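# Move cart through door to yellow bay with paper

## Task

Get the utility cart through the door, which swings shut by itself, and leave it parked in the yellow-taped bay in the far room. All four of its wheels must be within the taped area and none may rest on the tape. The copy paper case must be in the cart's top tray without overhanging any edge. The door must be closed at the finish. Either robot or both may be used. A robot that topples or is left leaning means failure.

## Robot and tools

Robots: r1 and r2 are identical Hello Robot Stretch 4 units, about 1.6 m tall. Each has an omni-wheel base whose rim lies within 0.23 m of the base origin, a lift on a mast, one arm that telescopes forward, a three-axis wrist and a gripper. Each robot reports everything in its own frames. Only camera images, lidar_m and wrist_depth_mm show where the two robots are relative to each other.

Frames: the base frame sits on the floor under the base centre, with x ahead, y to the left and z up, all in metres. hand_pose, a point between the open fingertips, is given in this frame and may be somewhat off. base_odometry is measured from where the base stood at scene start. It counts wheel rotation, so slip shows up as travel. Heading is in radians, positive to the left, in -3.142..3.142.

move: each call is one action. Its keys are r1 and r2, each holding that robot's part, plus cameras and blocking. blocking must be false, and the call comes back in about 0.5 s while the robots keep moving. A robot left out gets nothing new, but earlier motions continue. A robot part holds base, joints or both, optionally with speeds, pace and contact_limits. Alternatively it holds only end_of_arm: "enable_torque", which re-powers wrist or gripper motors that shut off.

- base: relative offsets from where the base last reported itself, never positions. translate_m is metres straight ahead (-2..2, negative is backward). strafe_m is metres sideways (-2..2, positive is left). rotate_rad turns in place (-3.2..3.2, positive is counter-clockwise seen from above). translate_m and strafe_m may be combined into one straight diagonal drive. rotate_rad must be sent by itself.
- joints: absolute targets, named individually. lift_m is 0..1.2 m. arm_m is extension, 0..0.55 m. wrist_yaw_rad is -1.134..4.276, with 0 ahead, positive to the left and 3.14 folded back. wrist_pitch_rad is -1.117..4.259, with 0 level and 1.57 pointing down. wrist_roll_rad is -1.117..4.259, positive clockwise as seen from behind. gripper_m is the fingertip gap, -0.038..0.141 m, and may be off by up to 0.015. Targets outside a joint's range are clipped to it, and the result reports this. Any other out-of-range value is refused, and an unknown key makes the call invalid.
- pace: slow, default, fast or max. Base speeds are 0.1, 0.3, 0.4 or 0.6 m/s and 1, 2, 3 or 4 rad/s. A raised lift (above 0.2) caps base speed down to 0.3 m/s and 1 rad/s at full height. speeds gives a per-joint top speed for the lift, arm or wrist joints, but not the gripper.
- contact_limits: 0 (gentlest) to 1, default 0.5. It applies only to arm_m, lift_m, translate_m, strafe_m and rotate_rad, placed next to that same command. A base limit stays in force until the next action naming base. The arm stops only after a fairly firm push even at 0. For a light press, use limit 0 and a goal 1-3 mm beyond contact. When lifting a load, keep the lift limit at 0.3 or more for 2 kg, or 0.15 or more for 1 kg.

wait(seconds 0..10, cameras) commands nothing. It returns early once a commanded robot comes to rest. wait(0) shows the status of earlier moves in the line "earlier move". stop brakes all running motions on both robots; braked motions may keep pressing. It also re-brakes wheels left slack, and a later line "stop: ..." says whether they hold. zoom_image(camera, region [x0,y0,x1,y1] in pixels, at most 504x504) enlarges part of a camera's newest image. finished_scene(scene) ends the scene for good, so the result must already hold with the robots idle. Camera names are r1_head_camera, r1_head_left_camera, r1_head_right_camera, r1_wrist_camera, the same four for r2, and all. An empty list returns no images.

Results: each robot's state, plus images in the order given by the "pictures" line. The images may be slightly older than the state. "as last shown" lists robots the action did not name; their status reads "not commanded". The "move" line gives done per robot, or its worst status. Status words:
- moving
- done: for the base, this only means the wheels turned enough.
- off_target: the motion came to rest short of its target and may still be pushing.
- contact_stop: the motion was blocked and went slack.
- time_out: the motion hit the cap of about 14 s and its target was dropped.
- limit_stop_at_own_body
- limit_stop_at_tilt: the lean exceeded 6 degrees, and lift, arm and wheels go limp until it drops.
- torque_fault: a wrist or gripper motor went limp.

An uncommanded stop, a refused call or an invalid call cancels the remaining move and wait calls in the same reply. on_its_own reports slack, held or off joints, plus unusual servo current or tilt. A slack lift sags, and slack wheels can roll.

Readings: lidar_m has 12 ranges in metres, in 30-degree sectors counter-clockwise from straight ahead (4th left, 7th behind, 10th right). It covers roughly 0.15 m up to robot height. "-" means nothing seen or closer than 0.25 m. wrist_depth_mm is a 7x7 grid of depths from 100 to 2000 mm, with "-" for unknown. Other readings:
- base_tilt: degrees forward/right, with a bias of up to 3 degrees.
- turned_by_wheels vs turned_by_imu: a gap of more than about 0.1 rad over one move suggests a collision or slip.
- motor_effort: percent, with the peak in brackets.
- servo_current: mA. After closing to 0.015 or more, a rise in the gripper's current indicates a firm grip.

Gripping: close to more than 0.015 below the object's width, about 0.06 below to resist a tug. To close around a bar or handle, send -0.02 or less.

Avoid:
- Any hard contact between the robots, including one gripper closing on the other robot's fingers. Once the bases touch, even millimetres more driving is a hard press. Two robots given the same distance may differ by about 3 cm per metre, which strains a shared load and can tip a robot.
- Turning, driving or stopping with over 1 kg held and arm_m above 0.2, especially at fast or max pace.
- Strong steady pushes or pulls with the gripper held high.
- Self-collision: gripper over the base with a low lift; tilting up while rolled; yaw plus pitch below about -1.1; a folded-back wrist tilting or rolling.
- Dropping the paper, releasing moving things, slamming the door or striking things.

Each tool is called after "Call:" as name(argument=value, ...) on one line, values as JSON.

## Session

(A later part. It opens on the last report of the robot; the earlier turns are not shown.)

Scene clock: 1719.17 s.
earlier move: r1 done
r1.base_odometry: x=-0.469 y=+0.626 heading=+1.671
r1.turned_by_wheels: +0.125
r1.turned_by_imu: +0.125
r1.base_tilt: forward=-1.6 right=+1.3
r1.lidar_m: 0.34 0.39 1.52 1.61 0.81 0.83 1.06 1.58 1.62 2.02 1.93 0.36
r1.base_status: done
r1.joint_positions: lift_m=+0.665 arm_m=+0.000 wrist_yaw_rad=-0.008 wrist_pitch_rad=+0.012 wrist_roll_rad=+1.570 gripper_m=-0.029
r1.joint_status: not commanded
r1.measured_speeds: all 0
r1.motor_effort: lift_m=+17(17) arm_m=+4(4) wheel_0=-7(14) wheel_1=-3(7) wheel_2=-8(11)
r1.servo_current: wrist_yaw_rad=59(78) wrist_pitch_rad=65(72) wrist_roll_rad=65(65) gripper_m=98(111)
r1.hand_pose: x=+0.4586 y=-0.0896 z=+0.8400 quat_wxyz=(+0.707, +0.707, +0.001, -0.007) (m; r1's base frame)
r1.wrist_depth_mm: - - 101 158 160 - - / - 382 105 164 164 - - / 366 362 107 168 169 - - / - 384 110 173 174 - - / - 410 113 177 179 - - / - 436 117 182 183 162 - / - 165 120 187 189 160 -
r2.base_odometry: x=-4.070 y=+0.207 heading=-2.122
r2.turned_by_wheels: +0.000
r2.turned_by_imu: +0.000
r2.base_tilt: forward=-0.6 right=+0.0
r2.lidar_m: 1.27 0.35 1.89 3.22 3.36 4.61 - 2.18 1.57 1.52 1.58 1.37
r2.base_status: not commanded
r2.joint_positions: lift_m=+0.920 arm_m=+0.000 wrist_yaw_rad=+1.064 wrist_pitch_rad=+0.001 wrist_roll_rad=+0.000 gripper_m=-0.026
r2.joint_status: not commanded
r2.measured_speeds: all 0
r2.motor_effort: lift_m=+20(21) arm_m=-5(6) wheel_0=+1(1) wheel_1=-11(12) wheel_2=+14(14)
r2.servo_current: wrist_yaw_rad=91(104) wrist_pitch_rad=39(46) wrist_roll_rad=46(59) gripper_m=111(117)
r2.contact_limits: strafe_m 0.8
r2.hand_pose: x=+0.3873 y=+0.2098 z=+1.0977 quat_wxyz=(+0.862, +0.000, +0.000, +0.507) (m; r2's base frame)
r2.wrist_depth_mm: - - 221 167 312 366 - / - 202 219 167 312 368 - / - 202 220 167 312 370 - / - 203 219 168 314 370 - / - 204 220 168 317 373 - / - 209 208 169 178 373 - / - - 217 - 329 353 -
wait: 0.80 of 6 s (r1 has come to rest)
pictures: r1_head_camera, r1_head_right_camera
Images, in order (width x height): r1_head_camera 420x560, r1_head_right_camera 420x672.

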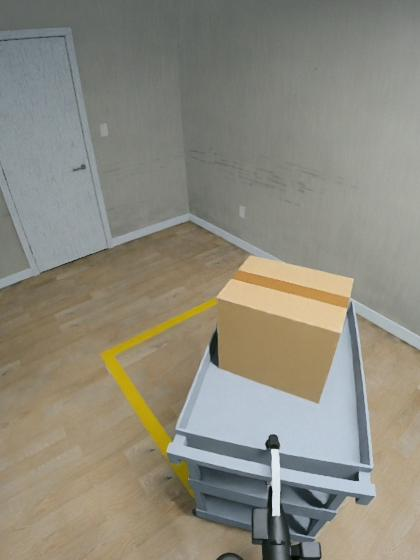

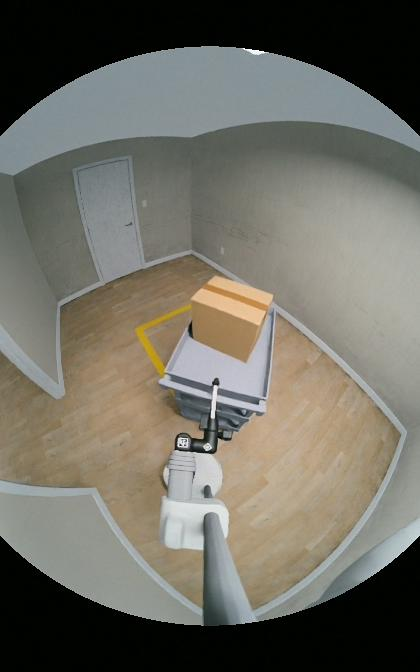

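Call:
move(blocking=false, r1={"base": {"strafe_m": -0.32}, "pace": "slow"}, cameras=[])

Call:
wait(seconds=6, cameras=[])

Call:
move(blocking=false, r1={"base": {"rotate_rad": 0.25}, "pace": "slow"}, cameras=[])

Call:
wait(seconds=6, cameras=["r1_head_camera","r1_head_right_camera"])

Scene clock: 1729.80 s.
move: r1 moving
r1.base_odometry: x=-0.455 y=+0.627 heading=+1.671
r1.turned_by_wheels: +0.000
r1.turned_by_imu: +0.000
r1.base_tilt: forward=-1.6 right=+1.3
r1.lidar_m: 0.38 0.41 1.53 1.62 0.84 0.85 1.05 1.57 1.60 1.98 1.93 0.35
r1.base_status: strafe_m moving
r1.joint_positions: lift_m=+0.665 arm_m=+0.000 wrist_yaw_rad=-0.008 wrist_pitch_rad=+0.012 wrist_roll_rad=+1.570 gripper_m=-0.029
r1.joint_status: not commanded
r1.measured_speeds: translate_m=+0.000 strafe_m=-0.056 rotate_rad=-0.001 lift_m=+0.000 arm_m=+0.000 wrist_yaw_rad=+0.000 wrist_pitch_rad=+0.000 wrist_roll_rad=+0.000
r1.motor_effort: lift_m=+17(17) arm_m=+4(4) wheel_0=+8(8) wheel_1=-7(7) wheel_2=-4(6)
r1.servo_current: wrist_yaw_rad=52(78) wrist_pitch_rad=65(65) wrist_roll_rad=52(59) gripper_m=98(111)
r1.hand_pose: x=+0.4586 y=-0.0896 z=+0.8400 quat_wxyz=(+0.707, +0.707, +0.001, -0.007) (m; r1's base frame)
r1.wrist_depth_mm: - - 102 159 160 - - / - 394 105 163 164 - - / 366 364 108 168 170 - - / - 384 110 173 174 - - / - 413 114 177 178 - - / - 433 117 181 183 159 - / - 165 120 186 189 160 -
r2: as last shown
r2.lidar_m: 1.29 0.36 1.91 3.22 3.36 4.61 - 2.15 1.58 1.52 1.57 1.35
r2.motor_effort: lift_m=+20(20) arm_m=-5(6) wheel_0=+1(1) wheel_1=-11(12) wheel_2=+13(14)
r2.servo_current: wrist_yaw_rad=104(104) wrist_pitch_rad=33(46) wrist_roll_rad=46(52) gripper_m=104(117)
r2.contact_limits: strafe_m 0.8
r2.wrist_depth_mm: - - 221 166 309 366 - / - 201 217 167 312 370 - / - 202 219 167 314 368 - / - 203 220 167 315 370 - / - 204 220 169 317 375 - / - 208 208 169 178 373 - / - - 216 - 330 353 -
pictures: none
No camera images: "cameras" was empty.

Scene clock: 1733.67 s.
earlier move: r1 done
r1.base_odometry: x=-0.151 y=+0.658 heading=+1.672
r1.turned_by_wheels: +0.001
r1.turned_by_imu: +0.001
r1.base_tilt: forward=-1.6 right=+1.3
r1.lidar_m: 0.31 0.35 1.85 1.85 1.08 1.08 1.36 1.37 1.40 1.76 1.68 0.40
r1.base_status: done
r1.joint_positions: lift_m=+0.665 arm_m=+0.000 wrist_yaw_rad=+0.006 wrist_pitch_rad=+0.012 wrist_roll_rad=+1.570 gripper_m=-0.029
r1.joint_status: not commanded
r1.measured_speeds: all 0
r1.motor_effort: lift_m=+17(17) arm_m=-4(4) wheel_0=+5(11) wheel_1=-3(7) wheel_2=+7(8)
r1.servo_current: wrist_yaw_rad=39(78) wrist_pitch_rad=65(72) wrist_roll_rad=52(65) gripper_m=104(111)
r1.hand_pose: x=+0.4598 y=-0.0856 z=+0.8400 quat_wxyz=(+0.708, +0.707, +0.006, -0.002) (m; r1's base frame)
r1.wrist_depth_mm: - - 136 200 202 1464 1138 / - - 134 198 199 1618 - / - - 133 194 195 - - / - 387 - 191 192 - - / - 394 - 188 189 - - / - 397 176 186 186 163 - / - 164 137 183 183 154 -
r2.base_odometry: x=-4.070 y=+0.207 heading=-2.122
r2.turned_by_wheels: +0.000
r2.turned_by_imu: +0.001
r2.base_tilt: forward=-0.6 right=+0.1
r2.lidar_m: 1.28 0.34 1.86 3.23 3.38 4.61 - 2.15 1.58 1.51 1.59 1.35
r2.base_status: not commanded
r2.joint_positions: lift_m=+0.920 arm_m=+0.000 wrist_yaw_rad=+1.064 wrist_pitch_rad=+0.001 wrist_roll_rad=+0.000 gripper_m=-0.026
r2.joint_status: not commanded
r2.measured_speeds: all 0
r2.motor_effort: lift_m=+20(21) arm_m=-6(6) wheel_0=+1(1) wheel_1=-11(12) wheel_2=+13(14)
r2.servo_current: wrist_yaw_rad=85(104) wrist_pitch_rad=39(46) wrist_roll_rad=46(65) gripper_m=111(117)
r2.contact_limits: strafe_m 0.8
r2.hand_pose: x=+0.3873 y=+0.2098 z=+1.0977 quat_wxyz=(+0.862, +0.000, +0.000, +0.507) (m; r2's base frame)
r2.wrist_depth_mm: - - 221 167 314 366 - / - 202 218 167 314 366 - / - 202 218 167 314 366 - / - 203 220 168 315 373 - / - 204 220 168 319 370 - / - 208 208 169 178 375 - / - - 216 - 330 351 -
wait: 3.87 of 6 s (r1 has come to rest)
pictures: none
No camera images: "cameras" was empty.

Scene clock: 1734.17 s.
move: r1 moving
r1.base_odometry: x=-0.150 y=+0.658 heading=+1.796
r1.turned_by_wheels: +0.124
r1.turned_by_imu: +0.124
r1.base_tilt: forward=-1.6 right=+1.3
r1.lidar_m: 0.33 0.36 1.84 1.14 1.07 1.12 1.43 1.39 1.43 1.78 1.69 0.39
r1.base_status: rotate_rad moving
r1.joint_positions: lift_m=+0.665 arm_m=+0.000 wrist_yaw_rad=-0.007 wrist_pitch_rad=+0.012 wrist_roll_rad=+1.570 gripper_m=-0.029
r1.joint_status: not commanded
r1.measured_speeds: translate_m=+0.000 strafe_m=-0.001 rotate_rad=+0.490 lift_m=+0.000 arm_m=+0.000 wrist_yaw_rad=-0.042 wrist_pitch_rad=+0.000 wrist_roll_rad=+0.000
r1.motor_effort: lift_m=+17(17) arm_m=-3(4) wheel_0=-13(13) wheel_1=-8(8) wheel_2=-10(10)
r1.servo_current: wrist_yaw_rad=52(72) wrist_pitch_rad=65(72) wrist_roll_rad=33(52) gripper_m=98(104)
r1.hand_pose: x=+0.4587 y=-0.0894 z=+0.8400 quat_wxyz=(+0.707, +0.707, +0.002, -0.007) (m; r1's base frame)
r1.wrist_depth_mm: - - - 193 194 1537 1138 / - - 128 190 191 1661 - / - - 127 189 190 - - / - 384 - 187 189 - - / - 392 - 186 187 - - / - 402 - 184 185 163 - / - 167 123 183 184 156 -
r2: as last shown
r2.turned_by_imu: +0.000
r2.base_tilt: forward=-0.7 right=+0.0
r2.lidar_m: 1.26 0.37 1.88 3.20 3.38 4.64 - 2.17 1.58 1.51 1.57 1.34
r2.motor_effort: lift_m=+21(21) arm_m=-5(5) wheel_0=+0(1) wheel_1=-11(12) wheel_2=+13(14)
r2.servo_current: wrist_yaw_rad=91(98) wrist_pitch_rad=39(39) wrist_roll_rad=52(52) gripper_m=111(117)
r2.contact_limits: strafe_m 0.8
r2.wrist_depth_mm: - - 222 167 312 366 - / - 202 218 167 312 366 - / - 202 220 167 314 370 - / - 203 220 168 315 370 - / - 204 220 168 315 373 - / - 208 208 169 179 375 - / - - 217 - 330 353 -
pictures: none
No camera images: "cameras" was empty.

Scene clock: 1734.97 s.
earlier move: r1 done
r1.base_odometry: x=-0.151 y=+0.658 heading=+1.920
r1.turned_by_wheels: +0.125
r1.turned_by_imu: +0.125
r1.base_tilt: forward=-1.6 right=+1.2
r1.lidar_m: 0.34 0.42 1.82 1.09 1.07 1.18 1.41 1.37 1.50 1.72 1.67 0.36
r1.base_status: done
r1.joint_positions: lift_m=+0.665 arm_m=+0.000 wrist_yaw_rad=-0.008 wrist_pitch_rad=+0.012 wrist_roll_rad=+1.570 gripper_m=-0.029
r1.joint_status: not commanded
r1.measured_speeds: all 0
r1.motor_effort: lift_m=+17(17) arm_m=+4(4) wheel_0=-7(13) wheel_1=-3(8) wheel_2=-6(10)
r1.servo_current: wrist_yaw_rad=52(78) wrist_pitch_rad=65(72) wrist_roll_rad=33(72) gripper_m=98(104)
r1.hand_pose: x=+0.4586 y=-0.0896 z=+0.8400 quat_wxyz=(+0.707, +0.707, +0.001, -0.007) (m; r1's base frame)
r1.wrist_depth_mm: - - 104 162 163 1499 - / - 433 107 166 167 - - / 370 366 109 170 171 - - / - 384 112 174 176 - - / - 410 115 178 180 - - / - 427 118 181 183 159 - / - 165 121 186 188 163 -
r2.base_odometry: x=-4.070 y=+0.207 heading=-2.122
r2.turned_by_wheels: +0.000
r2.turned_by_imu: +0.000
r2.base_tilt: forward=-0.5 right=+0.1
r2.lidar_m: 1.28 0.35 1.91 3.24 3.37 4.59 - 2.17 1.57 1.52 1.60 1.34
r2.base_status: not commanded
r2.joint_positions: lift_m=+0.920 arm_m=+0.000 wrist_yaw_rad=+1.064 wrist_pitch_rad=+0.001 wrist_roll_rad=+0.000 gripper_m=-0.026
r2.joint_status: not commanded
r2.measured_speeds: all 0
r2.motor_effort: lift_m=+20(21) arm_m=-5(6) wheel_0=+0(1) wheel_1=-11(12) wheel_2=+13(14)
r2.servo_current: wrist_yaw_rad=78(98) wrist_pitch_rad=33(39) wrist_roll_rad=39(59) gripper_m=111(117)
r2.contact_limits: strafe_m 0.8
r2.hand_pose: x=+0.3873 y=+0.2098 z=+1.0977 quat_wxyz=(+0.862, +0.000, +0.000, +0.507) (m; r2's base frame)
r2.wrist_depth_mm: - - 221 167 312 368 - / - 202 217 167 314 370 - / - 202 219 168 315 366 - / - 203 220 168 317 370 - / - 204 220 169 317 370 - / - 208 207 169 178 373 - / - - 216 - 332 353 -
wait: 0.80 of 6 s (r1 has come to rest)
pictures: r1_head_camera, r1_head_right_camera
Images, in order (width x height): r1_head_camera 420x560, r1_head_right_camera 420x672.

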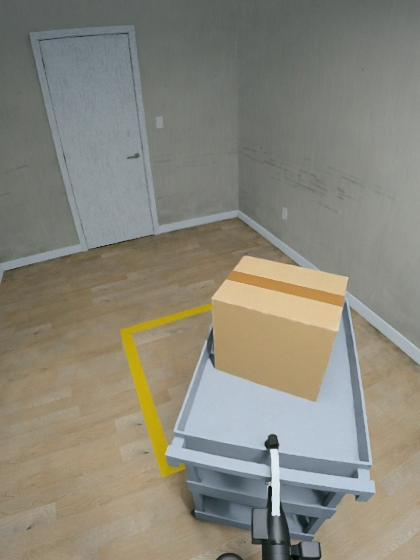

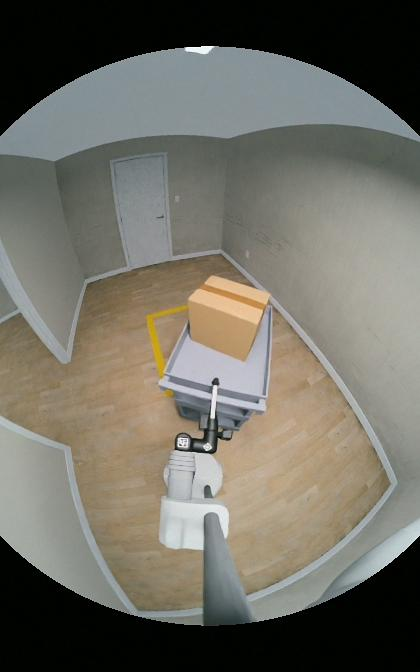

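Call:
move(blocking=false, r1={"base": {"strafe_m": -0.32}, "pace": "slow"}, cameras=[])

Call:
wait(seconds=6, cameras=[])

Call:
move(blocking=false, r1={"base": {"rotate_rad": 0.2}, "pace": "slow"}, cameras=[])

Call:
wait(seconds=6, cameras=["r1_head_camera"])

Scene clock: 1745.67 s.
move: r1 moving
r1.base_odometry: x=-0.137 y=+0.663 heading=+1.920
r1.turned_by_wheels: +0.000
r1.turned_by_imu: +0.000
r1.base_tilt: forward=-1.6 right=+1.3
r1.lidar_m: 0.35 0.39 1.86 1.11 1.08 1.16 1.39 1.35 1.48 1.72 1.67 0.35
r1.base_status: strafe_m moving
r1.joint_positions: lift_m=+0.665 arm_m=+0.000 wrist_yaw_rad=-0.008 wrist_pitch_rad=+0.012 wrist_roll_rad=+1.570 gripper_m=-0.029
r1.joint_status: not commanded
r1.measured_speeds: translate_m=+0.000 strafe_m=-0.057 rotate_rad=+0.000 lift_m=+0.000 arm_m=+0.000 wrist_yaw_rad=+0.000 wrist_pitch_rad=+0.000 wrist_roll_rad=+0.000
r1.motor_effort: lift_m=+17(17) arm_m=+4(4) wheel_0=+8(11) wheel_1=-6(8) wheel_2=-4(5)
r1.servo_current: wrist_yaw_rad=72(72) wrist_pitch_rad=65(72) wrist_roll_rad=59(59) gripper_m=104(104)
r1.hand_pose: x=+0.4586 y=-0.0896 z=+0.8400 quat_wxyz=(+0.707, +0.707, +0.001, -0.007) (m; r1's base frame)
r1.wrist_depth_mm: - - 105 162 163 1576 - / - 462 107 167 167 - - / 366 362 110 170 172 - - / - 384 112 174 176 - - / - 404 115 178 180 - - / - 430 118 182 183 162 - / - 164 121 186 188 160 -
r2: as last shown
r2.base_tilt: forward=-0.6 right=+0.0
r2.lidar_m: 1.28 0.37 1.91 3.25 3.36 4.61 - 2.20 1.58 1.51 1.57 1.36
r2.motor_effort: lift_m=+20(21) arm_m=-5(6) wheel_0=+1(1) wheel_1=-11(12) wheel_2=+14(14)
r2.servo_current: wrist_yaw_rad=78(98) wrist_pitch_rad=39(46) wrist_roll_rad=33(59) gripper_m=104(111)
r2.contact_limits: strafe_m 0.8
r2.wrist_depth_mm: - - 222 167 314 366 - / - 202 218 167 312 368 - / - 202 219 167 314 368 - / - 204 220 168 315 373 - / - 204 220 168 317 373 - / - 208 208 169 178 373 - / - - 216 - 330 351 -
pictures: none
No camera images: "cameras" was empty.

Scene clock: 1749.53 s.
earlier move: r1 done
r1.base_odometry: x=+0.150 y=+0.768 heading=+1.921
r1.turned_by_wheels: +0.001
r1.turned_by_imu: +0.000
r1.base_tilt: forward=-1.5 right=+1.2
r1.lidar_m: 0.31 0.35 2.12 1.40 1.35 1.43 1.27 1.23 1.35 1.45 1.39 0.40
r1.base_status: done
r1.joint_positions: lift_m=+0.665 arm_m=+0.000 wrist_yaw_rad=+0.006 wrist_pitch_rad=+0.012 wrist_roll_rad=+1.570 gripper_m=-0.029
r1.joint_status: not commanded
r1.measured_speeds: all 0
r1.motor_effort: lift_m=+17(17) arm_m=-4(4) wheel_0=+4(11) wheel_1=-1(8) wheel_2=+5(7)
r1.servo_current: wrist_yaw_rad=59(72) wrist_pitch_rad=65(78) wrist_roll_rad=33(65) gripper_m=98(111)
r1.hand_pose: x=+0.4598 y=-0.0856 z=+0.8400 quat_wxyz=(+0.708, +0.707, +0.006, -0.002) (m; r1's base frame)
r1.wrist_depth_mm: - - - 206 208 1397 1160 / - - 138 202 204 1661 - / - - - 198 198 1661 - / - 392 392 193 194 - - / - 392 399 190 190 - - / - 392 179 186 186 163 - / - 164 139 182 182 154 -
r2.base_odometry: x=-4.070 y=+0.207 heading=-2.122
r2.turned_by_wheels: +0.000
r2.turned_by_imu: +0.001
r2.base_tilt: forward=-0.6 right=+0.1
r2.lidar_m: 1.30 0.34 1.89 3.20 3.36 4.62 - 2.17 1.61 1.51 1.58 1.35
r2.base_status: not commanded
r2.joint_positions: lift_m=+0.920 arm_m=+0.000 wrist_yaw_rad=+1.064 wrist_pitch_rad=+0.001 wrist_roll_rad=+0.000 gripper_m=-0.026
r2.joint_status: not commanded
r2.measured_speeds: all 0
r2.motor_effort: lift_m=+20(21) arm_m=-5(6) wheel_0=+1(1) wheel_1=-12(12) wheel_2=+14(14)
r2.servo_current: wrist_yaw_rad=85(104) wrist_pitch_rad=39(52) wrist_roll_rad=46(59) gripper_m=111(117)
r2.contact_limits: strafe_m 0.8
r2.hand_pose: x=+0.3873 y=+0.2098 z=+1.0977 quat_wxyz=(+0.862, +0.000, +0.000, +0.507) (m; r2's base frame)
r2.wrist_depth_mm: - - 221 167 310 366 - / - 202 218 167 312 366 - / - 202 219 167 314 368 - / - 203 219 168 315 370 - / - 204 220 168 319 373 - / - 208 208 169 178 375 - / - - 216 - 330 355 -
wait: 3.87 of 6 s (r1 has come to rest)
pictures: none
No camera images: "cameras" was empty.

Scene clock: 1750.03 s.
move: r1 moving
r1.base_odometry: x=+0.150 y=+0.768 heading=+2.042
r1.turned_by_wheels: +0.121
r1.turned_by_imu: +0.121
r1.base_tilt: forward=-1.6 right=+1.3
r1.lidar_m: 0.31 0.34 2.12 1.37 1.34 1.49 1.23 1.24 1.45 1.41 1.41 0.36
r1.base_status: rotate_rad moving
r1.joint_positions: lift_m=+0.665 arm_m=+0.000 wrist_yaw_rad=-0.006 wrist_pitch_rad=+0.012 wrist_roll_rad=+1.570 gripper_m=-0.029
r1.joint_status: not commanded
r1.measured_speeds: translate_m=+0.001 strafe_m=+0.000 rotate_rad=+0.420 lift_m=+0.000 arm_m=+0.000 wrist_yaw_rad=-0.041 wrist_pitch_rad=+0.000 wrist_roll_rad=+0.000
r1.motor_effort: lift_m=+17(17) arm_m=-3(4) wheel_0=-11(11) wheel_1=-3(7) wheel_2=-8(8)
r1.servo_current: wrist_yaw_rad=65(65) wrist_pitch_rad=65(72) wrist_roll_rad=59(59) gripper_m=98(111)
r1.hand_pose: x=+0.4587 y=-0.0892 z=+0.8400 quat_wxyz=(+0.707, +0.707, +0.002, -0.006) (m; r1's base frame)
r1.wrist_depth_mm: - - - 199 199 1499 1160 / - - 133 195 197 1618 - / - - - 193 195 - - / - 387 - 190 191 - - / - 394 - 187 189 - - / - 397 - 184 185 163 - / - 167 123 182 183 156 -
r2: as last shown
r2.turned_by_imu: +0.000
r2.base_tilt: forward=-0.6 right=+0.0
r2.lidar_m: 1.29 0.34 1.89 3.22 3.36 4.59 - 2.19 1.56 1.50 1.60 1.34
r2.motor_effort: lift_m=+20(21) arm_m=-5(6) wheel_0=+0(1) wheel_1=-11(12) wheel_2=+14(14)
r2.servo_current: wrist_yaw_rad=85(91) wrist_pitch_rad=39(46) wrist_roll_rad=46(59) gripper_m=111(117)
r2.contact_limits: strafe_m 0.8
r2.wrist_depth_mm: - - 221 167 312 368 - / - 201 217 167 314 366 - / - 203 219 167 312 368 - / - 203 220 168 315 370 - / - 203 221 168 317 373 - / - 208 208 169 179 375 - / - - 216 - 330 351 -
pictures: none
No camera images: "cameras" was empty.

Scene clock: 1750.70 s.
earlier move: r1 done
r1.base_odometry: x=+0.150 y=+0.768 heading=+2.120
r1.turned_by_wheels: +0.078
r1.turned_by_imu: +0.078
r1.base_tilt: forward=-1.6 right=+1.3
r1.lidar_m: 0.35 0.38 2.11 1.37 1.34 1.43 1.23 1.26 1.52 1.38 1.40 0.37
r1.base_status: done
r1.joint_positions: lift_m=+0.665 arm_m=+0.000 wrist_yaw_rad=-0.006 wrist_pitch_rad=+0.012 wrist_roll_rad=+1.570 gripper_m=-0.029
r1.joint_status: not commanded
r1.measured_speeds: all 0
r1.motor_effort: lift_m=+17(17) arm_m=+4(4) wheel_0=-2(11) wheel_1=-3(7) wheel_2=-4(8)
r1.servo_current: wrist_yaw_rad=52(78) wrist_pitch_rad=59(72) wrist_roll_rad=52(65) gripper_m=104(111)
r1.hand_pose: x=+0.4587 y=-0.0893 z=+0.8400 quat_wxyz=(+0.707, +0.707, +0.002, -0.006) (m; r1's base frame)
r1.wrist_depth_mm: - - 115 174 176 1576 1160 / - - 116 176 178 759 - / - 370 117 178 179 - - / - 379 118 179 181 - - / - 397 120 181 182 - - / - 410 121 183 184 162 - / - 163 121 185 185 157 -
r2.base_odometry: x=-4.070 y=+0.207 heading=-2.122
r2.turned_by_wheels: +0.000
r2.turned_by_imu: +0.000
r2.base_tilt: forward=-0.6 right=+0.0
r2.lidar_m: 1.30 0.36 1.90 3.22 3.41 4.62 - 2.16 1.56 1.52 1.59 1.34
r2.base_status: not commanded
r2.joint_positions: lift_m=+0.920 arm_m=+0.000 wrist_yaw_rad=+1.064 wrist_pitch_rad=+0.001 wrist_roll_rad=+0.000 gripper_m=-0.026
r2.joint_status: not commanded
r2.measured_speeds: all 0
r2.motor_effort: lift_m=+21(21) arm_m=-5(6) wheel_0=+1(2) wheel_1=-11(12) wheel_2=+14(14)
r2.servo_current: wrist_yaw_rad=91(98) wrist_pitch_rad=33(46) wrist_roll_rad=46(59) gripper_m=111(117)
r2.contact_limits: strafe_m 0.8
r2.hand_pose: x=+0.3873 y=+0.2098 z=+1.0977 quat_wxyz=(+0.862, +0.000, +0.000, +0.507) (m; r2's base frame)
r2.wrist_depth_mm: - - 221 167 312 366 - / - 203 218 167 312 368 - / - 202 219 167 315 368 - / - 203 220 168 315 373 - / - 204 220 169 317 370 - / - 208 208 169 179 373 - / - - 216 - 329 351 -
wait: 0.67 of 6 s (r1 has come to rest)
pictures: r1_head_camera
Images, in order (width x height): r1_head_camera 420x560.

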